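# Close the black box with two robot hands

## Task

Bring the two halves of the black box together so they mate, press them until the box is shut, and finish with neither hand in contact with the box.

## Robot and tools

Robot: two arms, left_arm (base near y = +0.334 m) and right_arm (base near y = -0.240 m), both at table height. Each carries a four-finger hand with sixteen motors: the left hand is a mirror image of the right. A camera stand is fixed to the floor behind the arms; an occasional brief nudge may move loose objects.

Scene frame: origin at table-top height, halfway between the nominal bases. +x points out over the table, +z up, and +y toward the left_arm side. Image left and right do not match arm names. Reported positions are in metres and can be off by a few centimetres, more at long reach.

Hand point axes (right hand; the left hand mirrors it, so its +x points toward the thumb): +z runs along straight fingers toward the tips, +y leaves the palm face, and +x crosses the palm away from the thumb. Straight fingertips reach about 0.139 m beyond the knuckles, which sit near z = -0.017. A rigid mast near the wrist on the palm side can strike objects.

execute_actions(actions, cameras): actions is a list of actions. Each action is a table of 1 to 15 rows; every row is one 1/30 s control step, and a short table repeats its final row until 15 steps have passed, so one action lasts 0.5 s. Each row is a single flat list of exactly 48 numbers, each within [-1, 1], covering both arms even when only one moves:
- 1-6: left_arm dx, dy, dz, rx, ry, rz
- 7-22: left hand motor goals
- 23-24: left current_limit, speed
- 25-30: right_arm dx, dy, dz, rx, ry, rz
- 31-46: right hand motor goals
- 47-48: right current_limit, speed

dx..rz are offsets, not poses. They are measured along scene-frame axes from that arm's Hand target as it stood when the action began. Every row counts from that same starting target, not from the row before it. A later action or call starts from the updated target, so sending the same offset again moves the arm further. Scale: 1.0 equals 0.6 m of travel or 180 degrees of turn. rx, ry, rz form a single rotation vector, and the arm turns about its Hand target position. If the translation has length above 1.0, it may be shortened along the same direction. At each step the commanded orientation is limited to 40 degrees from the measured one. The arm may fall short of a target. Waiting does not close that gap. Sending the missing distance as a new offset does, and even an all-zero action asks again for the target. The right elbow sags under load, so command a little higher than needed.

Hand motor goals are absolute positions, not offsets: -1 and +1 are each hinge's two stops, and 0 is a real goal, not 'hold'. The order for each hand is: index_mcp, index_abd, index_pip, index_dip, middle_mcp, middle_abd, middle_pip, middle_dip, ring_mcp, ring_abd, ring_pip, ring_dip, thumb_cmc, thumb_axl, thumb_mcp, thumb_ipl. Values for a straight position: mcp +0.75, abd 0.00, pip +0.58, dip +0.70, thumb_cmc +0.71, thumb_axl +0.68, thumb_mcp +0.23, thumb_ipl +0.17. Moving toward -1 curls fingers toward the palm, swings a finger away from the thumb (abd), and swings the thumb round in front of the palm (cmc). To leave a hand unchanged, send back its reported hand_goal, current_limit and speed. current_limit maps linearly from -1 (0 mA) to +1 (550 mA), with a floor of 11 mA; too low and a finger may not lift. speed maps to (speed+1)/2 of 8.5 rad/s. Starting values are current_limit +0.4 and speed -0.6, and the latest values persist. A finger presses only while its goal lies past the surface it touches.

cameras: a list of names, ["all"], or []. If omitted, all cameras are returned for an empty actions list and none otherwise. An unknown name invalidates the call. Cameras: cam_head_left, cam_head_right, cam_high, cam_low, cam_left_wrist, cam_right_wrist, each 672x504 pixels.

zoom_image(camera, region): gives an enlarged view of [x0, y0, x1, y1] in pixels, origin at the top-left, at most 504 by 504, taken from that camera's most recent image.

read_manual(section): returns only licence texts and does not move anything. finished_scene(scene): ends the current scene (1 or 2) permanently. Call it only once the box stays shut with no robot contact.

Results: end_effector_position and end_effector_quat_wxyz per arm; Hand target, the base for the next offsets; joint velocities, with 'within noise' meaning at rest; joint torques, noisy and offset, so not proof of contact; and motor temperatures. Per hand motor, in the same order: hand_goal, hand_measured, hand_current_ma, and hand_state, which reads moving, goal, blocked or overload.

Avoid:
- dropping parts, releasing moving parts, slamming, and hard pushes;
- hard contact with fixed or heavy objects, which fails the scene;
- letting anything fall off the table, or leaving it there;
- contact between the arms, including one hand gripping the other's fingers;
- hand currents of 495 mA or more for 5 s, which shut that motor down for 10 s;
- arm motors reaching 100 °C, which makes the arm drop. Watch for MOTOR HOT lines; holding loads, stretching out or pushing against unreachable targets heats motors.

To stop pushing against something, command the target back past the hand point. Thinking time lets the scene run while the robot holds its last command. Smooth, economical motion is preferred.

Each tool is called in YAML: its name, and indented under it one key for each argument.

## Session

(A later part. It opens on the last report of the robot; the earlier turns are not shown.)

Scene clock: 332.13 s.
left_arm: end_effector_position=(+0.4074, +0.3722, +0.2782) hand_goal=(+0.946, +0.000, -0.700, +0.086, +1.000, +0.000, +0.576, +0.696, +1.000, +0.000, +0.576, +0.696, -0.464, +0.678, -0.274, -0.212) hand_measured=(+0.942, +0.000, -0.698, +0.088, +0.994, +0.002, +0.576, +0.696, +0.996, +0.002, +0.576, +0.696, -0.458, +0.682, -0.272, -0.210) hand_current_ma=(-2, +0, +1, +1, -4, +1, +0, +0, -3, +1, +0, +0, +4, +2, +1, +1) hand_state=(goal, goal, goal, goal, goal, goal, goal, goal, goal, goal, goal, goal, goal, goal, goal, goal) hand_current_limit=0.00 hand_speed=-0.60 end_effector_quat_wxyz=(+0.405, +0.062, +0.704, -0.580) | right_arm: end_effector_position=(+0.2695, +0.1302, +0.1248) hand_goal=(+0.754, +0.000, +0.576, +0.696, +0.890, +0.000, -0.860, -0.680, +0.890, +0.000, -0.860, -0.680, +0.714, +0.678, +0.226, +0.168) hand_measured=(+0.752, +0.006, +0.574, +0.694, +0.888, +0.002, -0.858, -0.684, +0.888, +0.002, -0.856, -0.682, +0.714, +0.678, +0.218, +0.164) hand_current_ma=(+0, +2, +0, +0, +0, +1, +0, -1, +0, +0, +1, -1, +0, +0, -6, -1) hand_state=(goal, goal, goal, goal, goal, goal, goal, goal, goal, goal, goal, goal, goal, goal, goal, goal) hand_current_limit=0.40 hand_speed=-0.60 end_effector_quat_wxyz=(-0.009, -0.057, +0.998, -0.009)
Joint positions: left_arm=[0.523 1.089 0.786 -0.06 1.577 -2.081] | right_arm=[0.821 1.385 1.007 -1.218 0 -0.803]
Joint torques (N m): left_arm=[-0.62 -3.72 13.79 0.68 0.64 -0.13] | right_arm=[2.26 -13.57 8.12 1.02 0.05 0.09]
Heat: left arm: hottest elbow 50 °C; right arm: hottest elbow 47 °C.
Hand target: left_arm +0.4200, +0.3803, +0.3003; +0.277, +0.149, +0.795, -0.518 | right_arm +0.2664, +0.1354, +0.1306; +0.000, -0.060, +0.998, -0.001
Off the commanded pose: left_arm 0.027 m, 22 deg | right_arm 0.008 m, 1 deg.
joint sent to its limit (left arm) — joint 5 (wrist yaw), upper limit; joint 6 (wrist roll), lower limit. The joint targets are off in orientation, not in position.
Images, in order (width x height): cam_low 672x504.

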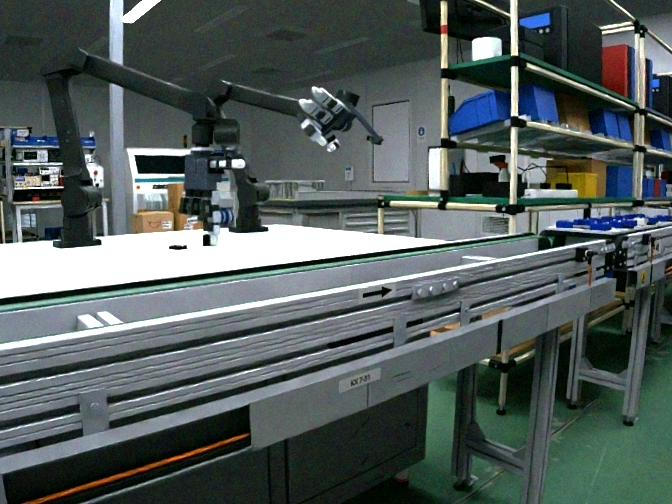

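execute_actions:
  actions:
    - [[0,0,0,0,0,0,0.945,0,-0.70,0.085,1,0,0.576,0.696,1,0,0.576,0.696,-0.465,0.678,-0.275,-0.212,0,-0.6,0,0,0.02,0,0,0,0.754,0,0.576,0.696,0.89,0,-0.86,-0.68,0.89,0,-0.86,-0.68,0.714,0.678,0.226,0.168,0.4,-0.6]]
  cameras: ["cam_low","cam_head_left"]

zoom_image:
  camera: "cam_low"
  region: [160, 190, 260, 265]

zoom_image:
  camera: "cam_head_left"
  region: [260, 280, 370, 350]

Scene clock: 334.43 s.
left_arm: end_effector_position=(+0.4074, +0.3722, +0.2782) hand_goal=(+0.946, +0.000, -0.700, +0.086, +1.000, +0.000, +0.576, +0.696, +1.000, +0.000, +0.576, +0.696, -0.464, +0.678, -0.274, -0.212) hand_measured=(+0.942, +0.000, -0.698, +0.088, +0.994, +0.002, +0.576, +0.696, +0.996, +0.002, +0.576, +0.696, -0.458, +0.682, -0.272, -0.210) hand_current_ma=(-2, +0, +1, +1, -4, +1, +0, +0, -3, +1, +0, +0, +4, +2, +1, +1) hand_state=(goal, goal, goal, goal, goal, goal, goal, goal, goal, goal, goal, goal, goal, goal, goal, goal) hand_current_limit=0.00 hand_speed=-0.60 end_effector_quat_wxyz=(+0.405, +0.062, +0.704, -0.580) | right_arm: end_effector_position=(+0.2683, +0.1288, +0.1272) hand_goal=(+0.754, +0.000, +0.576, +0.696, +0.890, +0.000, -0.860, -0.680, +0.890, +0.000, -0.860, -0.680, +0.714, +0.678, +0.226, +0.168) hand_measured=(+0.752, +0.004, +0.574, +0.694, +0.888, +0.002, -0.858, -0.684, +0.888, +0.002, -0.856, -0.682, +0.714, +0.678, +0.218, +0.164) hand_current_ma=(-1, +1, +0, +0, +0, +1, +0, -1, +0, +0, +1, -1, +0, +0, -6, -1) hand_state=(goal, goal, goal, goal, goal, goal, goal, goal, goal, goal, goal, goal, goal, goal, goal, goal) hand_current_limit=0.40 hand_speed=-0.60 end_effector_quat_wxyz=(-0.009, -0.057, +0.998, -0.010)
Joint positions: left_arm=[0.523 1.089 0.786 -0.06 1.577 -2.081] | right_arm=[0.821 1.378 1.007 -1.226 0 -0.802]
Joint torques (N m): left_arm=[0.21 -3.66 13.64 0.83 0.62 -0.08] | right_arm=[1.96 -13.86 9.85 0.03 0.05 0.07]
Heat: left arm: hottest elbow 50 °C; right arm: hottest elbow 47 °C.
Hand target: left_arm +0.4200, +0.3803, +0.3003; +0.277, +0.149, +0.795, -0.518 | right_arm +0.2665, +0.1353, +0.1427; +0.000, -0.060, +0.998, +0.000
Off the commanded pose: left_arm 0.027 m, 22 deg | right_arm 0.017 m, 1 deg.
joint sent to its limit (left arm) — joint 5 (wrist yaw), upper limit; joint 6 (wrist roll), lower limit. The joint targets are off in orientation, not in position.
Images, in order (width x height): cam_head_left 672x504, cam_low 672x504.

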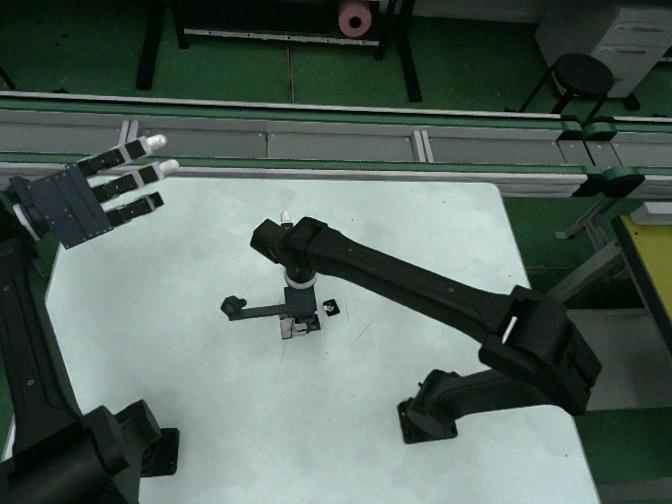

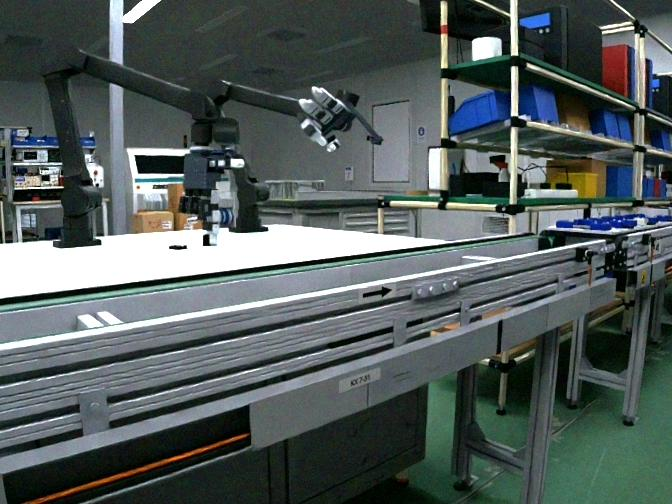

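Scaled by 5.040 from the camera's 672x504 image, which has a finer 960x720 frame.

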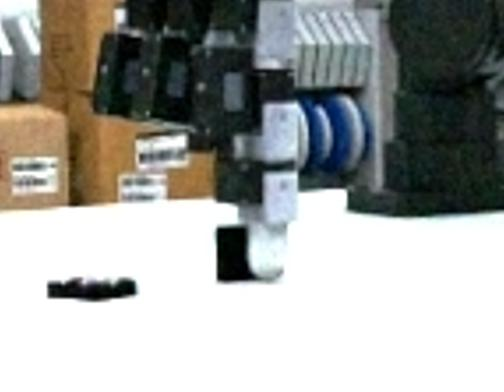

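Scaled by 4.582 from the camera's 672x504 image, which has a finer 960x720 frame.

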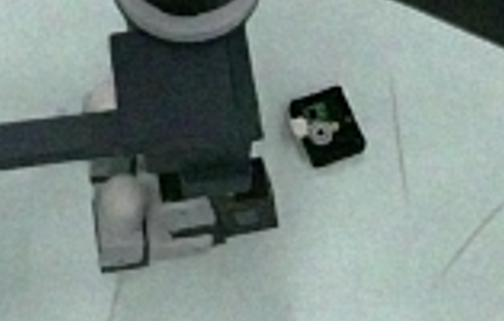

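execute_actions:
  actions:
    - [[0,0,0,0,0,0,0.945,0,-0.70,0.085,1,0,0.576,0.696,1,0,0.576,0.696,-0.465,0.678,-0.275,-0.212,0,-0.6,0.004,0,0.012,0,0,0,0.754,0,0.576,0.696,0.89,0,-0.86,-0.68,0.89,0,-0.86,-0.68,0.714,0.678,0.226,0.168,0.4,-0.6]]
  cameras: []

Scene clock: 335.77 s.
left_arm: end_effector_position=(+0.4074, +0.3722, +0.2782) hand_goal=(+0.946, +0.000, -0.700, +0.086, +1.000, +0.000, +0.576, +0.696, +1.000, +0.000, +0.576, +0.696, -0.464, +0.678, -0.274, -0.212) hand_measured=(+0.942, +0.000, -0.698, +0.088, +0.994, +0.002, +0.576, +0.696, +0.996, +0.002, +0.576, +0.696, -0.458, +0.682, -0.272, -0.210) hand_current_ma=(-2, +0, +1, +1, -4, +1, +0, +0, -3, +1, +0, +0, +4, +2, +1, +1) hand_state=(goal, goal, goal, goal, goal, goal, goal, goal, goal, goal, goal, goal, goal, goal, goal, goal) hand_current_limit=0.00 hand_speed=-0.60 end_effector_quat_wxyz=(+0.405, +0.062, +0.704, -0.580) | right_arm: end_effector_position=(+0.2651, +0.1249, +0.1271) hand_goal=(+0.754, +0.000, +0.576, +0.696, +0.890, +0.000, -0.860, -0.680, +0.890, +0.000, -0.860, -0.680, +0.714, +0.678, +0.226, +0.168) hand_measured=(+0.752, +0.004, +0.574, +0.694, +0.888, +0.002, -0.858, -0.684, +0.888, +0.002, -0.856, -0.682, +0.714, +0.678, +0.218, +0.164) hand_current_ma=(-1, +1, +0, +0, +0, +1, +0, -1, +0, +0, +1, -1, +0, +0, -6, -1) hand_state=(goal, goal, goal, goal, goal, goal, goal, goal, goal, goal, goal, goal, goal, goal, goal, goal) hand_current_limit=0.40 hand_speed=-0.60 end_effector_quat_wxyz=(-0.015, -0.057, +0.998, -0.016)
Joint positions: left_arm=[0.523 1.089 0.786 -0.06 1.577 -2.081] | right_arm=[0.821 1.375 1.007 -1.246 0 -0.802]
Joint torques (N m): left_arm=[-0.73 -4.31 13.71 0.57 0.69 -0.11] | right_arm=[1.73 -13.74 11.11 0.03 0.03 0.04]
Heat: left arm: hottest elbow 50 °C; right arm: hottest elbow 47 °C.
Hand target: left_arm +0.4200, +0.3803, +0.3003; +0.277, +0.149, +0.795, -0.518 | right_arm +0.2689, +0.1353, +0.1499; +0.000, -0.060, +0.998, -0.001
Off the commanded pose: left_arm 0.027 m, 22 deg | right_arm 0.025 m, 2 deg.
joint sent to its limit (left arm) — joint 5 (wrist yaw), upper limit; joint 6 (wrist roll), lower limit. The joint targets are off in orientation, not in position.
No camera images: "cameras" was empty.

execute_actions:
  actions:
    - [[0,0,0,0,0,0,0.945,0,-0.70,0.085,1,0,0.576,0.696,1,0,0.576,0.696,-0.465,0.678,-0.275,-0.212,0,-0.6,0.012,0.005,0.02,0,0,0,0.754,0,0.576,0.696,0.89,0,-0.86,-0.68,0.89,0,-0.86,-0.68,0.714,0.678,0.226,0.168,0.4,-0.6]]
  cameras: []

Scene clock: 336.97 s.
left_arm: end_effector_position=(+0.4074, +0.3722, +0.2782) hand_goal=(+0.946, +0.000, -0.700, +0.086, +1.000, +0.000, +0.576, +0.696, +1.000, +0.000, +0.576, +0.696, -0.464, +0.678, -0.274, -0.212) hand_measured=(+0.942, +0.000, -0.698, +0.088, +0.994, +0.002, +0.576, +0.696, +0.996, +0.002, +0.576, +0.696, -0.458, +0.682, -0.272, -0.210) hand_current_ma=(-2, +0, +1, +1, -4, +1, +0, +0, -3, +1, +0, +0, +4, +2, +1, +1) hand_state=(goal, goal, goal, goal, goal, goal, goal, goal, goal, goal, goal, goal, goal, goal, goal, goal) hand_current_limit=0.00 hand_speed=-0.60 end_effector_quat_wxyz=(+0.405, +0.062, +0.704, -0.580) | right_arm: end_effector_position=(+0.2676, +0.1278, +0.1382) hand_goal=(+0.754, +0.000, +0.576, +0.696, +0.890, +0.000, -0.860, -0.680, +0.890, +0.000, -0.860, -0.680, +0.714, +0.678, +0.226, +0.168) hand_measured=(+0.752, +0.004, +0.574, +0.694, +0.888, +0.002, -0.858, -0.684, +0.888, +0.002, -0.856, -0.682, +0.714, +0.678, +0.218, +0.164) hand_current_ma=(-1, +1, +0, +0, +0, +1, +0, -1, +0, +0, +1, -1, +0, +0, -6, -1) hand_state=(goal, goal, goal, goal, goal, goal, goal, goal, goal, goal, goal, goal, goal, goal, goal, goal) hand_current_limit=0.40 hand_speed=-0.60 end_effector_quat_wxyz=(-0.015, -0.057, +0.998, -0.016)
Joint positions: left_arm=[0.523 1.089 0.786 -0.06 1.577 -2.081] | right_arm=[0.821 1.375 1.038 -1.278 0 -0.802]
Joint torques (N m): left_arm=[0.5 -4.89 13.65 0.7 0.55 -0.15] | right_arm=[0.97 -13.39 11.97 0.01 0.08 -0.04]
Heat: left arm: hottest elbow 51 °C; right arm: hottest elbow 47 °C.
Hand target: left_arm +0.4200, +0.3803, +0.3003; +0.277, +0.149, +0.795, -0.518 | right_arm +0.2761, +0.1384, +0.1620; +0.000, -0.060, +0.998, +0.000
Off the commanded pose: left_arm 0.027 m, 22 deg | right_arm 0.027 m, 3 deg.
joint sent to its limit (left arm) — joint 5 (wrist yaw), upper limit; joint 6 (wrist roll), lower limit. The joint targets are off in orientation, not in position.
No camera images: "cameras" was empty.

execute_actions:
  actions:
    - [[0,0,0,0,0,0,0.945,0,-0.70,0.085,1,0,0.576,0.696,1,0,0.576,0.696,-0.465,0.678,-0.275,-0.212,0,-0.6,-0.02,0.004,0,0,0,0,0.754,0,0.576,0.696,0.89,0,-0.86,-0.68,0.89,0,-0.86,-0.68,0.714,0.678,0.226,0.168,0.4,-0.6]]
  cameras: ["cam_low"]

zoom_image:
  camera: "cam_low"
  region: [160, 190, 260, 265]

Scene clock: 339.47 s.
left_arm: end_effector_position=(+0.4074, +0.3722, +0.2782) hand_goal=(+0.946, +0.000, -0.700, +0.086, +1.000, +0.000, +0.576, +0.696, +1.000, +0.000, +0.576, +0.696, -0.464, +0.678, -0.274, -0.212) hand_measured=(+0.942, +0.000, -0.698, +0.088, +0.994, +0.002, +0.576, +0.696, +0.996, +0.002, +0.576, +0.696, -0.458, +0.682, -0.272, -0.210) hand_current_ma=(-2, +0, +1, +1, -4, +1, +0, +0, -3, +1, +0, +0, +4, +2, +1, +1) hand_state=(goal, goal, goal, goal, goal, goal, goal, goal, goal, goal, goal, goal, goal, goal, goal, goal) hand_current_limit=0.00 hand_speed=-0.60 end_effector_quat_wxyz=(+0.405, +0.062, +0.704, -0.580) | right_arm: end_effector_position=(+0.2629, +0.1314, +0.1413) hand_goal=(+0.754, +0.000, +0.576, +0.696, +0.890, +0.000, -0.860, -0.680, +0.890, +0.000, -0.860, -0.680, +0.714, +0.678, +0.226, +0.168) hand_measured=(+0.752, +0.004, +0.574, +0.694, +0.888, +0.002, -0.858, -0.684, +0.888, +0.002, -0.856, -0.682, +0.714, +0.678, +0.218, +0.164) hand_current_ma=(-1, +1, +0, +0, +0, +1, +0, -1, +0, +0, +1, -1, +0, +0, -6, -1) hand_state=(goal, goal, goal, goal, goal, goal, goal, goal, goal, goal, goal, goal, goal, goal, goal, goal) hand_current_limit=0.40 hand_speed=-0.60 end_effector_quat_wxyz=(-0.012, -0.058, +0.998, -0.014)
Joint positions: left_arm=[0.523 1.089 0.786 -0.06 1.577 -2.081] | right_arm=[0.837 1.368 1.038 -1.278 0 -0.789]
Joint torques (N m): left_arm=[-0.03 -3.9 13.59 0.65 0.64 -0.12] | right_arm=[1.9 -13.57 10.95 0.02 0.05 0.06]
Heat: left arm: hottest elbow 51 °C; right arm: hottest elbow 47 °C.
Hand target: left_arm +0.4200, +0.3803, +0.3003; +0.277, +0.149, +0.795, -0.518 | right_arm +0.2640, +0.1409, +0.1620; +0.000, -0.060, +0.998, +0.000
Off the commanded pose: left_arm 0.027 m, 22 deg | right_arm 0.023 m, 2 deg.
joint sent to its limit (left arm) — joint 5 (wrist yaw), upper limit; joint 6 (wrist roll), lower limit. The joint targets are off in orientation, not in position.
Images, in order (width x height): cam_low 672x504.

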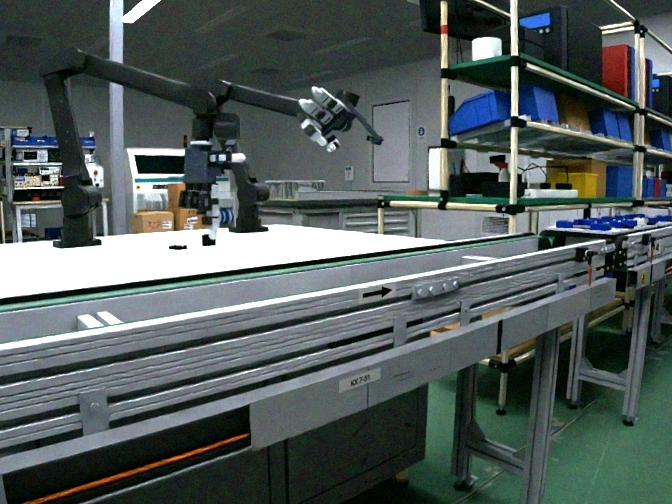

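Scaled by 5.040 from the camera's 672x504 image, which has a finer 960x720 frame.

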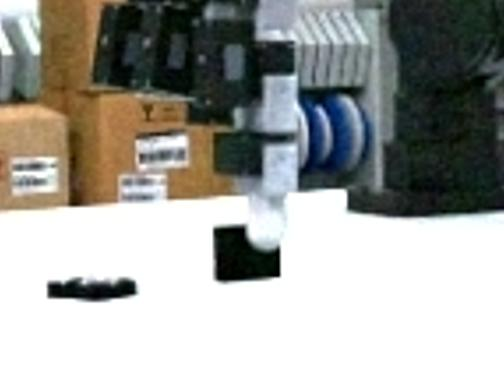

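execute_actions:
  actions:
    - [[0,0,0,0,0,0,0.945,0,-0.70,0.085,1,0,0.576,0.696,1,0,0.576,0.696,-0.465,0.678,-0.275,-0.212,0,-0.6,-0.02,-0.003,-0.01,0,0,0,0.754,0,0.576,0.696,0.89,0,-0.86,-0.68,0.89,0,-0.86,-0.68,0.714,0.678,0.226,0.168,0.4,-0.6]]
  cameras: ["cam_low"]

zoom_image:
  camera: "cam_low"
  region: [160, 190, 260, 265]

Scene clock: 341.07 s.
left_arm: end_effector_position=(+0.4074, +0.3722, +0.2782) hand_goal=(+0.946, +0.000, -0.700, +0.086, +1.000, +0.000, +0.576, +0.696, +1.000, +0.000, +0.576, +0.696, -0.464, +0.678, -0.274, -0.212) hand_measured=(+0.942, +0.000, -0.698, +0.088, +0.994, +0.002, +0.576, +0.696, +0.996, +0.002, +0.576, +0.696, -0.458, +0.682, -0.272, -0.210) hand_current_ma=(-2, +0, +1, +1, -4, +1, +0, +0, -3, +1, +0, +0, +4, +2, +1, +1) hand_state=(goal, goal, goal, goal, goal, goal, goal, goal, goal, goal, goal, goal, goal, goal, goal, goal) hand_current_limit=0.00 hand_speed=-0.60 end_effector_quat_wxyz=(+0.405, +0.062, +0.704, -0.580) | right_arm: end_effector_position=(+0.2561, +0.1364, +0.1492) hand_goal=(+0.754, +0.000, +0.576, +0.696, +0.890, +0.000, -0.860, -0.680, +0.890, +0.000, -0.860, -0.680, +0.714, +0.678, +0.226, +0.168) hand_measured=(+0.752, +0.004, +0.574, +0.694, +0.888, +0.002, -0.858, -0.684, +0.888, +0.002, -0.856, -0.682, +0.714, +0.678, +0.218, +0.164) hand_current_ma=(-1, +1, +0, +0, +0, +1, +0, -1, +0, +0, +1, -1, +0, +0, -6, -1) hand_state=(goal, goal, goal, goal, goal, goal, goal, goal, goal, goal, goal, goal, goal, goal, goal, goal) hand_current_limit=0.40 hand_speed=-0.60 end_effector_quat_wxyz=(-0.006, -0.058, +0.998, -0.007)
Joint positions: left_arm=[0.523 1.089 0.786 -0.06 1.577 -2.081] | right_arm=[0.86 1.349 1.038 -1.278 0 -0.766]
Joint torques (N m): left_arm=[-0.44 -4.25 13.52 0.76 0.67 -0.11] | right_arm=[1.85 -13.39 8.42 0.55 0.06 0.07]
Heat: left arm: hottest elbow 51 °C; right arm: hottest elbow 47 °C.
Hand target: left_arm +0.4200, +0.3803, +0.3003; +0.277, +0.149, +0.795, -0.518 | right_arm +0.2522, +0.1390, +0.1560; +0.000, -0.060, +0.998, +0.000
Off the commanded pose: left_arm 0.027 m, 22 deg | right_arm 0.008 m, 1 deg.
joint sent to its limit (left arm) — joint 5 (wrist yaw), upper limit; joint 6 (wrist roll), lower limit. The joint targets are off in orientation, not in position.
Images, in order (width x height): cam_low 672x504.

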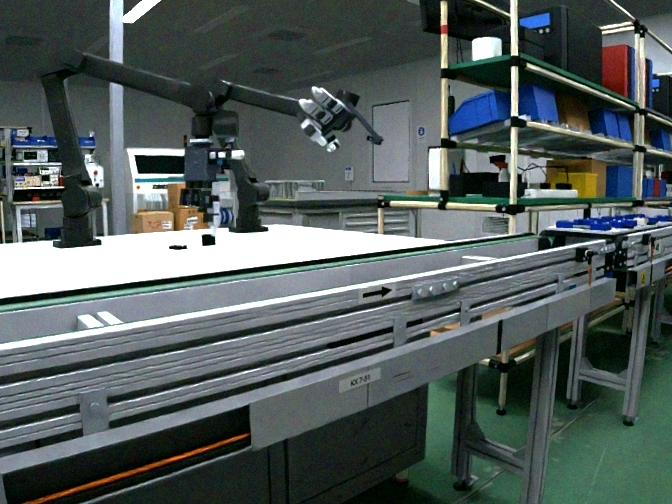

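Scaled by 5.040 from the camera's 672x504 image, which has a finer 960x720 frame.

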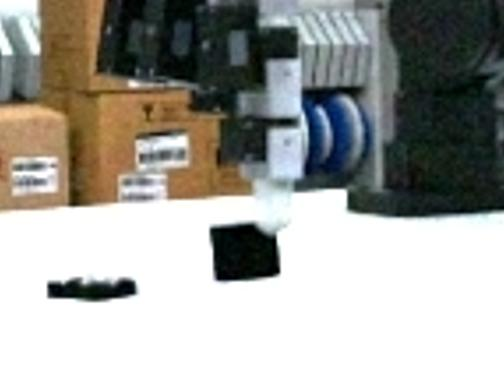

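execute_actions:
  actions:
    - [[0,0,0,0,0,0,0.945,0,-0.70,0.085,1,0,0.576,0.696,1,0,0.576,0.696,-0.465,0.678,-0.275,-0.212,0,-0.6,0.033,-0.005,0,0,0,0,0.754,0,0.576,0.696,0.89,0,-0.86,-0.68,0.89,0,-0.86,-0.68,0.714,0.678,0.226,0.168,0.4,-0.6]]
    - [[0,0,0,0,0,0,0.945,0,-0.70,0.085,1,0,0.576,0.696,1,0,0.576,0.696,-0.465,0.678,-0.275,-0.212,0,-0.6,0,0,-0.035,0,0,0,0.754,0,0.576,0.696,0.89,0,-0.86,-0.68,0.89,0,-0.86,-0.68,0.714,0.678,0.226,0.168,0.4,-0.6]]
  cameras: ["cam_low"]

zoom_image:
  camera: "cam_low"
  region: [160, 190, 260, 265]

Scene clock: 343.37 s.
left_arm: end_effector_position=(+0.4074, +0.3722, +0.2782) hand_goal=(+0.946, +0.000, -0.700, +0.086, +1.000, +0.000, +0.576, +0.696, +1.000, +0.000, +0.576, +0.696, -0.464, +0.678, -0.274, -0.212) hand_measured=(+0.942, +0.000, -0.698, +0.088, +0.994, +0.002, +0.576, +0.696, +0.996, +0.002, +0.576, +0.696, -0.458, +0.682, -0.272, -0.210) hand_current_ma=(-2, +0, +1, +1, -4, +1, +0, +0, -3, +1, +0, +0, +4, +2, +1, +1) hand_state=(goal, goal, goal, goal, goal, goal, goal, goal, goal, goal, goal, goal, goal, goal, goal, goal) hand_current_limit=0.00 hand_speed=-0.60 end_effector_quat_wxyz=(+0.405, +0.062, +0.704, -0.580) | right_arm: end_effector_position=(+0.2653, +0.1347, +0.1401) hand_goal=(+0.754, +0.000, +0.576, +0.696, +0.890, +0.000, -0.860, -0.680, +0.890, +0.000, -0.860, -0.680, +0.714, +0.678, +0.226, +0.168) hand_measured=(+0.752, +0.004, +0.574, +0.694, +0.888, +0.002, -0.858, -0.684, +0.888, +0.002, -0.856, -0.682, +0.714, +0.678, +0.218, +0.164) hand_current_ma=(-1, +1, +0, +0, +0, +1, +0, -1, +0, +0, +1, -1, +0, +0, -6, -1) hand_state=(goal, goal, goal, goal, goal, goal, goal, goal, goal, goal, goal, goal, goal, goal, goal, goal) hand_current_limit=0.40 hand_speed=-0.60 end_effector_quat_wxyz=(+0.000, -0.061, +0.998, -0.001)
Joint positions: left_arm=[0.523 1.089 0.786 -0.06 1.577 -2.081] | right_arm=[0.836 1.36 1.02 -1.233 0.001 -0.796]
Joint torques (N m): left_arm=[-0.85 -4.84 13.74 0.75 0.69 -0.09] | right_arm=[0.21 -10.58 8.65 1.17 0.04 -0.05]
Motor temperatures (°C): left_arm=[29 34 52 28 30 30] | right_arm=[31 34 47 31 34 28]
Heat: left arm: hottest elbow 52 °C; right arm: hottest elbow 47 °C.
Hand target: left_arm +0.4200, +0.3803, +0.3003; +0.277, +0.149, +0.795, -0.518 | right_arm +0.2720, +0.1360, +0.1349; +0.000, -0.060, +0.998, +0.000
Off the commanded pose: left_arm 0.027 m, 22 deg | right_arm 0.009 m, 0 deg.
joint sent to its limit (left arm) — joint 5 (wrist yaw), upper limit; joint 6 (wrist roll), lower limit. The joint targets are off in orientation, not in position.
Images, in order (width x height): cam_low 672x504.

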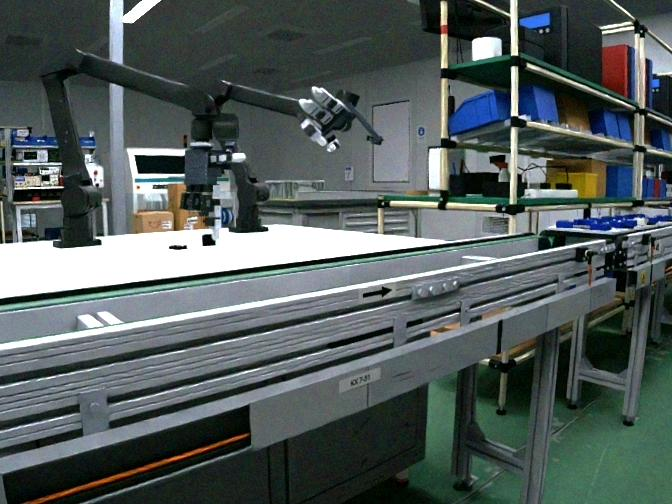

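Scaled by 5.040 from the camera's 672x504 image, which has a finer 960x720 frame.

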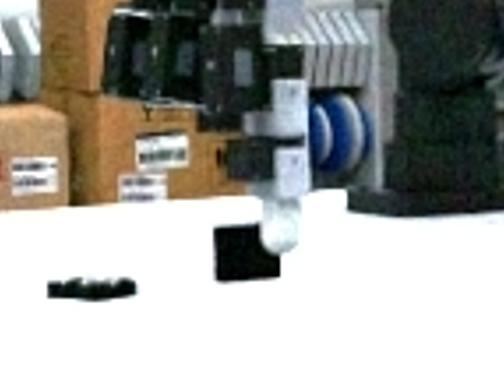

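execute_actions:
  actions:
    - [[0,0,0,0,0,0,0.945,0,-0.70,0.085,1,0,0.576,0.696,1,0,0.576,0.696,-0.465,0.678,-0.275,-0.212,0,-0.6,-0.03,-0.01,0,0,0,0,0.754,0,0.576,0.696,0.89,0,-0.86,-0.68,0.89,0,-0.86,-0.68,0.714,0.678,0.226,0.168,0.4,-0.6]]
  cameras: ["cam_low"]

zoom_image:
  camera: "cam_low"
  region: [160, 190, 260, 265]

Scene clock: 345.07 s.
left_arm: end_effector_position=(+0.4074, +0.3722, +0.2782) hand_goal=(+0.946, +0.000, -0.700, +0.086, +1.000, +0.000, +0.576, +0.696, +1.000, +0.000, +0.576, +0.696, -0.464, +0.678, -0.274, -0.212) hand_measured=(+0.942, +0.000, -0.698, +0.088, +0.994, +0.002, +0.576, +0.696, +0.996, +0.002, +0.576, +0.696, -0.458, +0.682, -0.272, -0.210) hand_current_ma=(-2, +0, +1, +1, -4, +1, +0, +0, -3, +1, +0, +0, +4, +2, +1, +1) hand_state=(goal, goal, goal, goal, goal, goal, goal, goal, goal, goal, goal, goal, goal, goal, goal, goal) hand_current_limit=0.00 hand_speed=-0.60 end_effector_quat_wxyz=(+0.405, +0.062, +0.704, -0.580) | right_arm: end_effector_position=(+0.2567, +0.1243, +0.1267) hand_goal=(+0.754, +0.000, +0.576, +0.696, +0.890, +0.000, -0.860, -0.680, +0.890, +0.000, -0.860, -0.680, +0.714, +0.678, +0.226, +0.168) hand_measured=(+0.750, +0.002, +0.572, +0.694, +0.888, +0.002, -0.858, -0.684, +0.888, +0.002, -0.856, -0.682, +0.714, +0.678, +0.218, +0.164) hand_current_ma=(-1, +1, -1, -1, +0, +1, +0, -1, +0, +0, +1, -1, +0, +0, -6, -1) hand_state=(goal, goal, goal, goal, goal, goal, goal, goal, goal, goal, goal, goal, goal, goal, goal, goal) hand_current_limit=0.40 hand_speed=-0.60 end_effector_quat_wxyz=(-0.009, -0.057, +0.998, -0.012)
Joint positions: left_arm=[0.523 1.089 0.786 -0.06 1.577 -2.081] | right_arm=[0.839 1.353 0.982 -1.23 0.002 -0.785]
Joint torques (N m): left_arm=[-1.14 -3.84 13.52 0.7 0.59 -0.13] | right_arm=[1.9 -13.27 8.28 1.01 -0.03 0.11]
Heat: left arm: hottest elbow 52 °C; right arm: hottest elbow 47 °C.
Hand target: left_arm +0.4200, +0.3803, +0.3003; +0.277, +0.149, +0.795, -0.518 | right_arm +0.2540, +0.1300, +0.1350; +0.000, -0.060, +0.998, +0.000
Off the commanded pose: left_arm 0.027 m, 22 deg | right_arm 0.010 m, 2 deg.
joint sent to its limit (left arm) — joint 5 (wrist yaw), upper limit; joint 6 (wrist roll), lower limit. The joint targets are off in orientation, not in position.
Images, in order (width x height): cam_low 672x504.

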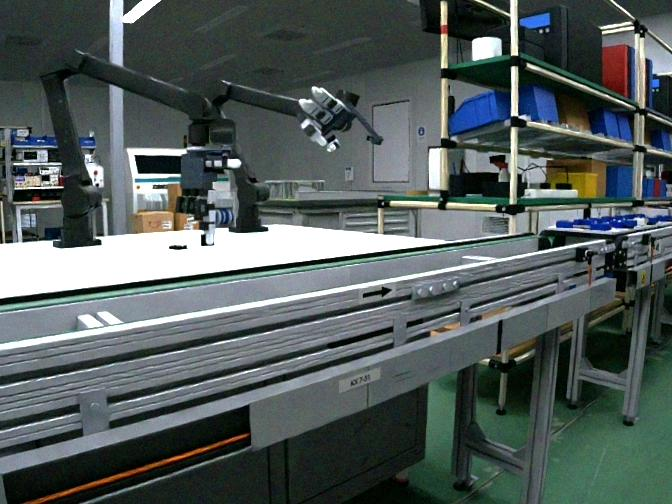

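Scaled by 5.040 from the camera's 672x504 image, which has a finer 960x720 frame.

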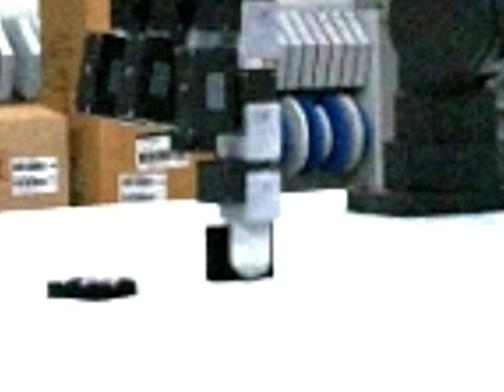

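execute_actions:
  actions:
    - [[0,0,0,0,0,0,0.945,0,-0.70,0.085,1,0,0.576,0.696,1,0,0.576,0.696,-0.465,0.678,-0.275,-0.212,0,-0.6,0,0,0,0,0,0,0.754,0.2,0.576,0.696,0.89,0,-0.86,-0.68,0.89,0,-0.86,-0.68,0.714,0.678,0.226,0.168,0.4,-0.8]]
    - [[0,0,0,0,0,0,0.945,0,-0.70,0.085,1,0,0.576,0.696,1,0,0.576,0.696,-0.465,0.678,-0.275,-0.212,0,-0.6,0.008,0.005,0.037,0,0,0,0.754,0.2,0.576,0.696,0.89,0,-0.86,-0.68,0.89,0,-0.86,-0.68,0.714,0.678,0.226,0.168,0.4,-0.8]]
  cameras: ["cam_low"]

zoom_image:
  camera: "cam_low"
  region: [160, 190, 260, 265]

Scene clock: 348.63 s.
left_arm: end_effector_position=(+0.4074, +0.3722, +0.2782) hand_goal=(+0.946, +0.000, -0.700, +0.086, +1.000, +0.000, +0.576, +0.696, +1.000, +0.000, +0.576, +0.696, -0.464, +0.678, -0.274, -0.212) hand_measured=(+0.942, +0.000, -0.698, +0.088, +0.994, +0.002, +0.576, +0.696, +0.996, +0.002, +0.576, +0.696, -0.458, +0.682, -0.272, -0.210) hand_current_ma=(-2, +0, +1, +1, -4, +1, +0, +0, -3, +1, +0, +0, +4, +2, +1, +1) hand_state=(goal, goal, goal, goal, goal, goal, goal, goal, goal, goal, goal, goal, goal, goal, goal, goal) hand_current_limit=0.00 hand_speed=-0.60 end_effector_quat_wxyz=(+0.405, +0.062, +0.704, -0.580) | right_arm: end_effector_position=(+0.2529, +0.1194, +0.1304) hand_goal=(+0.754, +0.200, +0.576, +0.696, +0.890, +0.000, -0.860, -0.680, +0.890, +0.000, -0.860, -0.680, +0.714, +0.678, +0.226, +0.168) hand_measured=(+0.750, +0.194, +0.572, +0.694, +0.888, +0.002, -0.858, -0.684, +0.888, +0.002, -0.856, -0.682, +0.714, +0.678, +0.218, +0.164) hand_current_ma=(-1, -1, -1, -1, +0, +1, +0, -1, +0, +0, +1, -1, +0, +0, -6, -1) hand_state=(goal, goal, goal, goal, goal, goal, goal, goal, goal, goal, goal, goal, goal, goal, goal, goal) hand_current_limit=0.40 hand_speed=-0.80 end_effector_quat_wxyz=(-0.016, -0.057, +0.998, -0.020)
Joint positions: left_arm=[0.523 1.089 0.786 -0.06 1.577 -2.081] | right_arm=[0.839 1.346 0.99 -1.267 0.002 -0.784]
Joint torques (N m): left_arm=[-0.09 -3.9 13.59 0.83 0.61 -0.11] | right_arm=[1.73 -13.27 12 0.1 0 0.04]
Heat: left arm: hottest elbow 53 °C; right arm: hottest elbow 47 °C.
Hand target: left_arm +0.4200, +0.3803, +0.3003; +0.277, +0.149, +0.795, -0.518 | right_arm +0.2588, +0.1330, +0.1571; +0.000, -0.060, +0.998, -0.001
Off the commanded pose: left_arm 0.027 m, 22 deg | right_arm 0.031 m, 3 deg.
joint sent to its limit (left arm) — joint 5 (wrist yaw), upper limit; joint 6 (wrist roll), lower limit. The joint targets are off in orientation, not in position.
Images, in order (width x height): cam_low 672x504.

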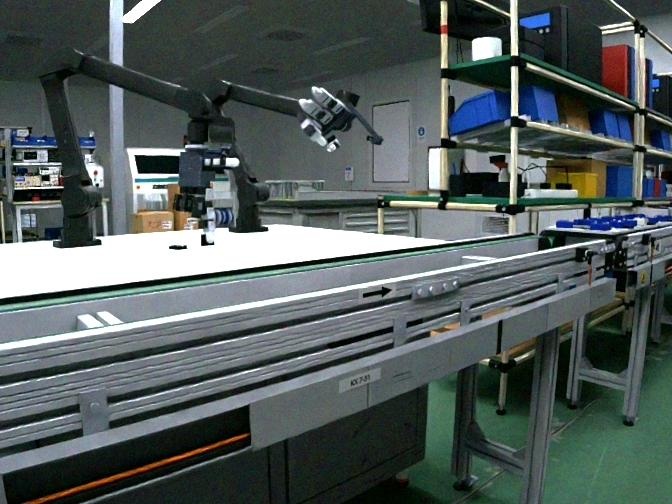

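Scaled by 5.040 from the camera's 672x504 image, which has a finer 960x720 frame.

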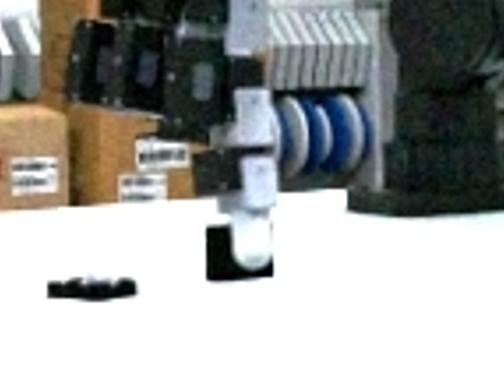

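execute_actions:
  actions:
    - [[0,0,0,0,0,0,0.945,0,-0.70,0.085,1,0,0.576,0.696,1,0,0.576,0.696,-0.465,0.678,-0.275,-0.212,0,-0.6,0.006,0.004,0.012,0,0,0,0.754,0.2,0.576,0.696,0.89,0,-0.86,-0.68,0.89,0,-0.86,-0.68,0.714,0.678,0.226,0.168,0.4,-0.8]]
  cameras: ["cam_low"]

zoom_image:
  camera: "cam_low"
  region: [160, 190, 260, 265]

Scene clock: 350.43 s.
left_arm: end_effector_position=(+0.4074, +0.3722, +0.2782) hand_goal=(+0.946, +0.000, -0.700, +0.086, +1.000, +0.000, +0.576, +0.696, +1.000, +0.000, +0.576, +0.696, -0.464, +0.678, -0.274, -0.212) hand_measured=(+0.942, +0.000, -0.698, +0.088, +0.994, +0.002, +0.576, +0.696, +0.996, +0.002, +0.576, +0.696, -0.458, +0.682, -0.272, -0.210) hand_current_ma=(-2, +0, +1, +1, -4, +1, +0, +0, -3, +1, +0, +0, +4, +2, +1, +1) hand_state=(goal, goal, goal, goal, goal, goal, goal, goal, goal, goal, goal, goal, goal, goal, goal, goal) hand_current_limit=0.00 hand_speed=-0.60 end_effector_quat_wxyz=(+0.405, +0.062, +0.704, -0.580) | right_arm: end_effector_position=(+0.2559, +0.1232, +0.1400) hand_goal=(+0.754, +0.200, +0.576, +0.696, +0.890, +0.000, -0.860, -0.680, +0.890, +0.000, -0.860, -0.680, +0.714, +0.678, +0.226, +0.168) hand_measured=(+0.750, +0.194, +0.572, +0.694, +0.888, +0.002, -0.858, -0.684, +0.888, +0.002, -0.856, -0.682, +0.714, +0.678, +0.218, +0.164) hand_current_ma=(-1, -1, -1, -1, +0, +1, +0, -1, +0, +0, +1, -1, +0, +0, -6, -1) hand_state=(goal, goal, goal, goal, goal, goal, goal, goal, goal, goal, goal, goal, goal, goal, goal, goal) hand_current_limit=0.40 hand_speed=-0.80 end_effector_quat_wxyz=(-0.014, -0.057, +0.998, -0.018)
Joint positions: left_arm=[0.523 1.089 0.786 -0.06 1.577 -2.081] | right_arm=[0.839 1.346 1.015 -1.286 0.002 -0.784]
Joint torques (N m): left_arm=[-0.67 -4.48 13.64 0.68 0.66 -0.11] | right_arm=[1.32 -12.57 12.08 0.01 0 0.01]
Heat: left arm: hottest elbow 53 °C; right arm: hottest elbow 47 °C.
Hand target: left_arm +0.4200, +0.3803, +0.3003; +0.277, +0.149, +0.795, -0.518 | right_arm +0.2624, +0.1354, +0.1642; +0.000, -0.060, +0.998, -0.001
Off the commanded pose: left_arm 0.027 m, 22 deg | right_arm 0.028 m, 3 deg.
joint sent to its limit (left arm) — joint 5 (wrist yaw), upper limit; joint 6 (wrist roll), lower limit. The joint targets are off in orientation, not in position.
Images, in order (width x height): cam_low 672x504.

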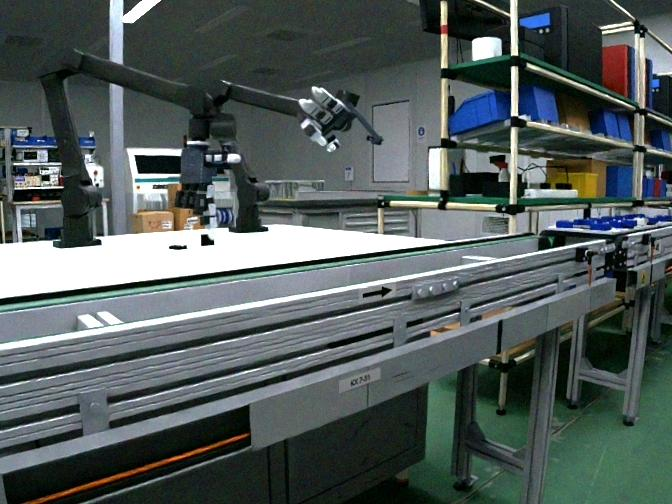

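Scaled by 5.040 from the camera's 672x504 image, which has a finer 960x720 frame.

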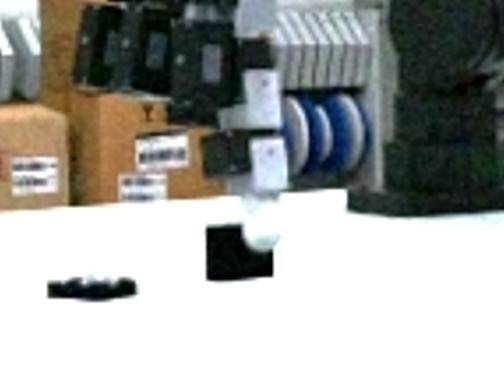

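execute_actions:
  actions:
    - [[0,0,0,0,0,0,0.945,0,-0.70,0.085,1,0,0.576,0.696,1,0,0.576,0.696,-0.465,0.678,-0.275,-0.212,0,-0.6,0,0,0,0,0,0,0.754,-0.1,0.576,0.696,0.89,0,-0.86,-0.68,0.89,0,-0.86,-0.68,0.714,0.678,0.226,0.168,0.4,-0.9]]
  cameras: ["cam_low"]

zoom_image:
  camera: "cam_low"
  region: [160, 190, 260, 265]

Scene clock: 352.77 s.
left_arm: end_effector_position=(+0.4074, +0.3722, +0.2782) hand_goal=(+0.946, +0.000, -0.700, +0.086, +1.000, +0.000, +0.576, +0.696, +1.000, +0.000, +0.576, +0.696, -0.464, +0.678, -0.274, -0.212) hand_measured=(+0.942, +0.000, -0.698, +0.088, +0.994, +0.002, +0.576, +0.696, +0.996, +0.002, +0.576, +0.696, -0.458, +0.682, -0.272, -0.210) hand_current_ma=(-2, +0, +1, +1, -4, +1, +0, +0, -3, +1, +0, +0, +4, +2, +1, +1) hand_state=(goal, goal, goal, goal, goal, goal, goal, goal, goal, goal, goal, goal, goal, goal, goal, goal) hand_current_limit=0.00 hand_speed=-0.60 end_effector_quat_wxyz=(+0.405, +0.062, +0.704, -0.580) | right_arm: end_effector_position=(+0.2559, +0.1232, +0.1400) hand_goal=(+0.754, -0.100, +0.576, +0.696, +0.890, +0.000, -0.860, -0.680, +0.890, +0.000, -0.860, -0.680, +0.714, +0.678, +0.226, +0.168) hand_measured=(+0.750, -0.096, +0.572, +0.694, +0.888, +0.002, -0.858, -0.684, +0.888, +0.002, -0.856, -0.682, +0.714, +0.678, +0.218, +0.164) hand_current_ma=(-1, +1, -1, -1, +0, +1, +0, -1, +0, +0, +1, -1, +0, +0, -6, -1) hand_state=(goal, goal, goal, goal, goal, goal, goal, goal, goal, goal, goal, goal, goal, goal, goal, goal) hand_current_limit=0.40 hand_speed=-0.90 end_effector_quat_wxyz=(-0.014, -0.057, +0.998, -0.018)
Joint positions: left_arm=[0.523 1.089 0.786 -0.06 1.577 -2.081] | right_arm=[0.839 1.346 1.015 -1.286 0.002 -0.784]
Joint torques (N m): left_arm=[-0.32 -4.54 13.72 0.65 0.59 -0.11] | right_arm=[1.44 -12.92 12.04 0.06 0.01 0]
Heat: left arm: hottest elbow 54 °C; right arm: hottest elbow 48 °C.
Hand target: left_arm +0.4200, +0.3803, +0.3003; +0.277, +0.149, +0.795, -0.518 | right_arm +0.2624, +0.1354, +0.1643; +0.000, -0.060, +0.998, -0.001
Off the commanded pose: left_arm 0.027 m, 22 deg | right_arm 0.028 m, 3 deg.
joint sent to its limit (left arm) — joint 5 (wrist yaw), upper limit; joint 6 (wrist roll), lower limit. The joint targets are off in orientation, not in position.
Images, in order (width x height): cam_low 672x504.

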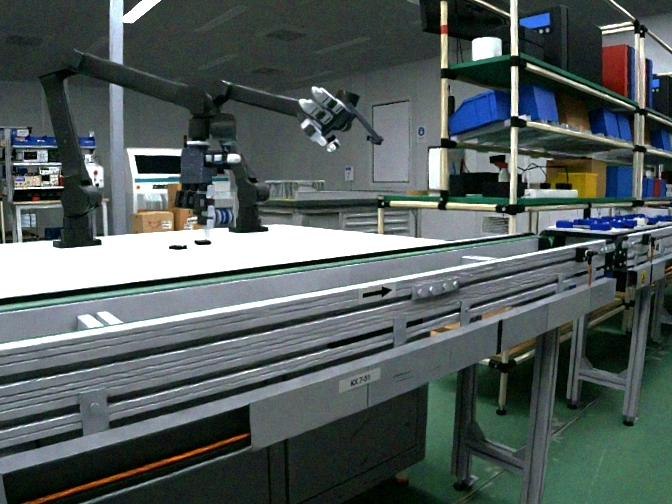

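Scaled by 5.040 from the camera's 672x504 image, which has a finer 960x720 frame.

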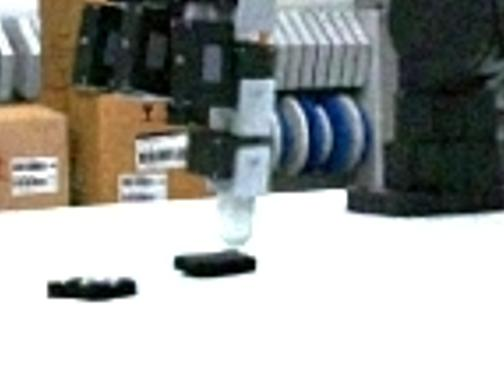

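execute_actions:
  actions:
    - [[0,0,0,0,0,0,0.945,0,-0.70,0.085,1,0,0.576,0.696,1,0,0.576,0.696,-0.465,0.678,-0.275,-0.212,0,-0.6,0,0,0.08,0,0,0,0.754,0,0.576,0.696,0.89,0,-0.86,-0.68,0.89,0,-0.86,-0.68,0.714,0.678,0.226,0.168,0.4,-0.6]]
    - [[0,0,0,0,0,0,0.945,0,-0.70,0.085,1,0,0.576,0.696,1,0,0.576,0.696,-0.465,0.678,-0.275,-0.212,0,-0.6,-0.08,-0.06,0.03,0,0,0,0.754,0,0.576,0.696,0.89,0,-0.86,-0.68,0.89,0,-0.86,-0.68,0.714,0.678,0.226,0.168,0.4,-0.6]]
  cameras: ["cam_right_wrist","cam_head_left","cam_head_right","cam_low"]

zoom_image:
  camera: "cam_low"
  region: [160, 220, 240, 260]

Scene clock: 356.87 s.
left_arm: end_effector_position=(+0.4074, +0.3722, +0.2782) hand_goal=(+0.946, +0.000, -0.700, +0.086, +1.000, +0.000, +0.576, +0.696, +1.000, +0.000, +0.576, +0.696, -0.464, +0.678, -0.274, -0.212) hand_measured=(+0.942, +0.000, -0.698, +0.088, +0.994, +0.002, +0.576, +0.696, +0.996, +0.002, +0.576, +0.696, -0.458, +0.682, -0.272, -0.210) hand_current_ma=(-2, +0, +1, +1, -4, +1, +0, +0, -3, +1, +0, +0, +4, +2, +1, +1) hand_state=(goal, goal, goal, goal, goal, goal, goal, goal, goal, goal, goal, goal, goal, goal, goal, goal) hand_current_limit=0.00 hand_speed=-0.60 end_effector_quat_wxyz=(+0.405, +0.062, +0.704, -0.580) | right_arm: end_effector_position=(+0.2191, +0.0983, +0.2309) hand_goal=(+0.754, +0.000, +0.576, +0.696, +0.890, +0.000, -0.860, -0.680, +0.890, +0.000, -0.860, -0.680, +0.714, +0.678, +0.226, +0.168) hand_measured=(+0.750, -0.002, +0.572, +0.694, +0.888, +0.002, -0.858, -0.684, +0.888, +0.002, -0.856, -0.682, +0.714, +0.678, +0.218, +0.164) hand_current_ma=(-1, -1, -1, -1, +0, +1, +0, -1, +0, +0, +1, -1, +0, +0, -6, -1) hand_state=(goal, goal, goal, goal, goal, goal, goal, goal, goal, goal, goal, goal, goal, goal, goal, goal) hand_current_limit=0.40 hand_speed=-0.60 end_effector_quat_wxyz=(+0.004, -0.058, +0.998, +0.004)
Joint positions: left_arm=[0.523 1.089 0.786 -0.06 1.577 -2.081] | right_arm=[0.881 1.145 1.077 -1.491 0.001 -0.744]
Joint torques (N m): left_arm=[-0.38 -4.25 13.79 0.75 0.62 -0.09] | right_arm=[2.02 -8.35 9.36 0.12 0.03 0.1]
Heat: left arm: hottest elbow 54 °C; right arm: hottest elbow 48 °C.
Hand target: left_arm +0.4200, +0.3803, +0.3003; +0.277, +0.149, +0.795, -0.518 | right_arm +0.2143, +0.0993, +0.2302; +0.000, -0.060, +0.998, -0.001
Off the commanded pose: left_arm 0.027 m, 22 deg | right_arm 0.005 m, 1 deg.
joint sent to its limit (left arm) — joint 5 (wrist yaw), upper limit; joint 6 (wrist roll), lower limit. The joint targets are off in orientation, not in position.
Images, in order (width x height): cam_head_left 672x504, cam_head_right 672x504, cam_low 672x504, cam_right_wrist 672x504.

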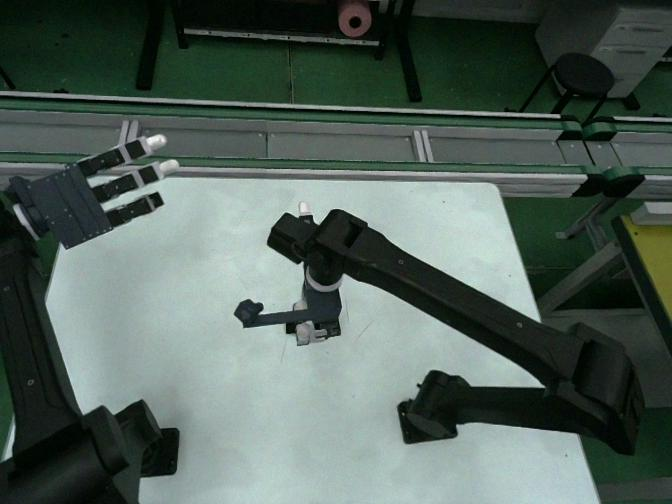

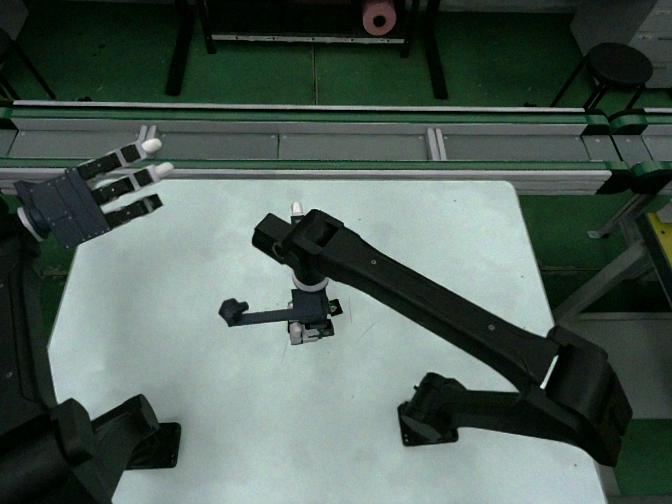

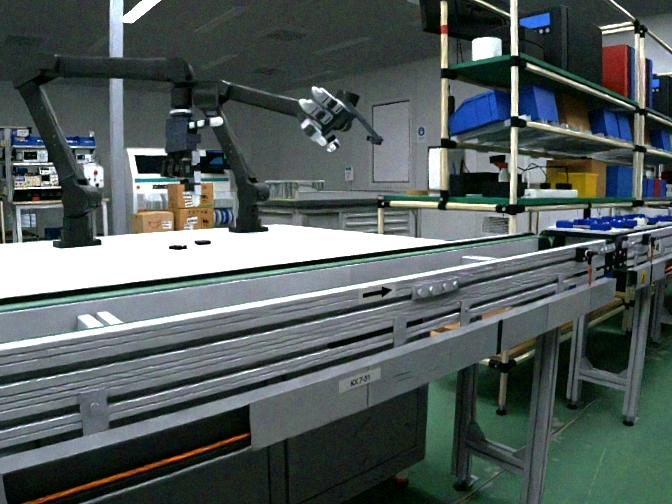

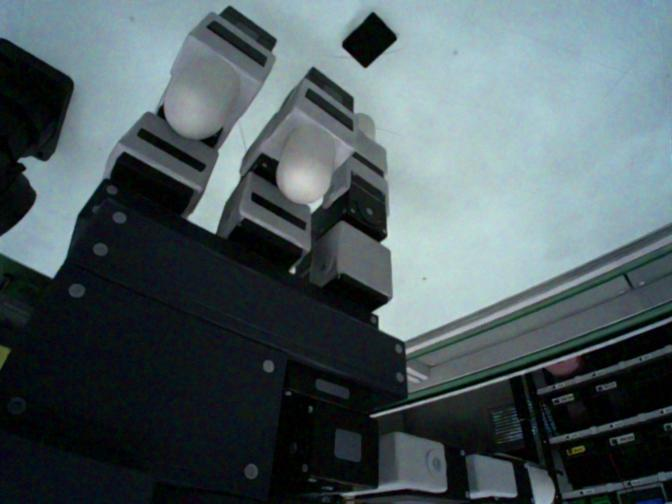

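Scaled by 6.300 from the camera's 672x504 image, which has a finer 960x720 frame.

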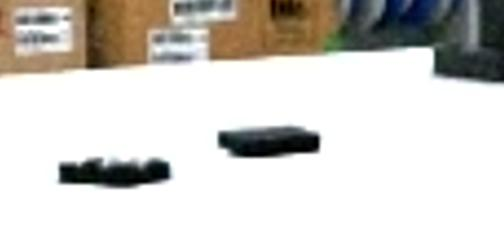

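Lid flipped upside down. Zoom in the wrist camera.

zoom_image:
  camera: "cam_right_wrist"
  region: [310, 0, 430, 80]

zoom_image:
  camera: "cam_head_left"
  region: [260, 290, 360, 360]

zoom_image:
  camera: "cam_head_right"
  region: [260, 290, 360, 360]

Scaled by 4.200 from the camera's 672x504 image, which has a finer 960x720 frame.

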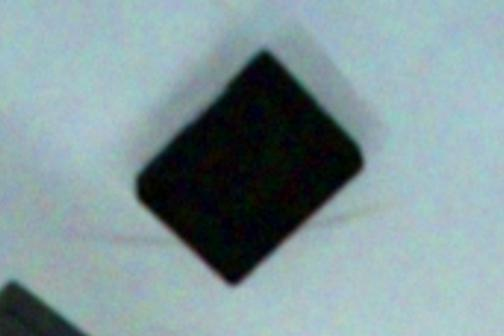

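Scaled by 5.040 from the camera's 672x504 image, which has a finer 960x720 frame.

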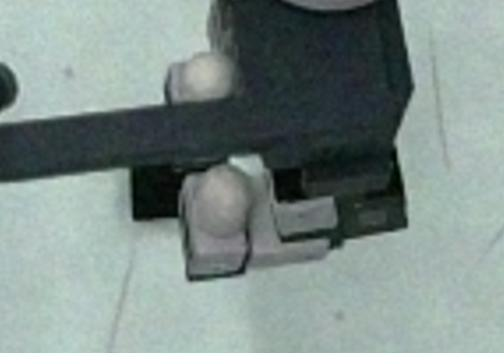

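Scaled by 5.040 from the camera's 672x504 image, which has a finer 960x720 frame.

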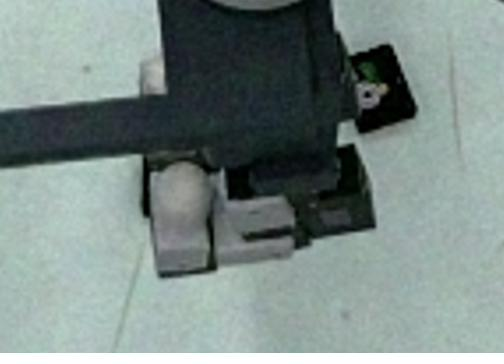

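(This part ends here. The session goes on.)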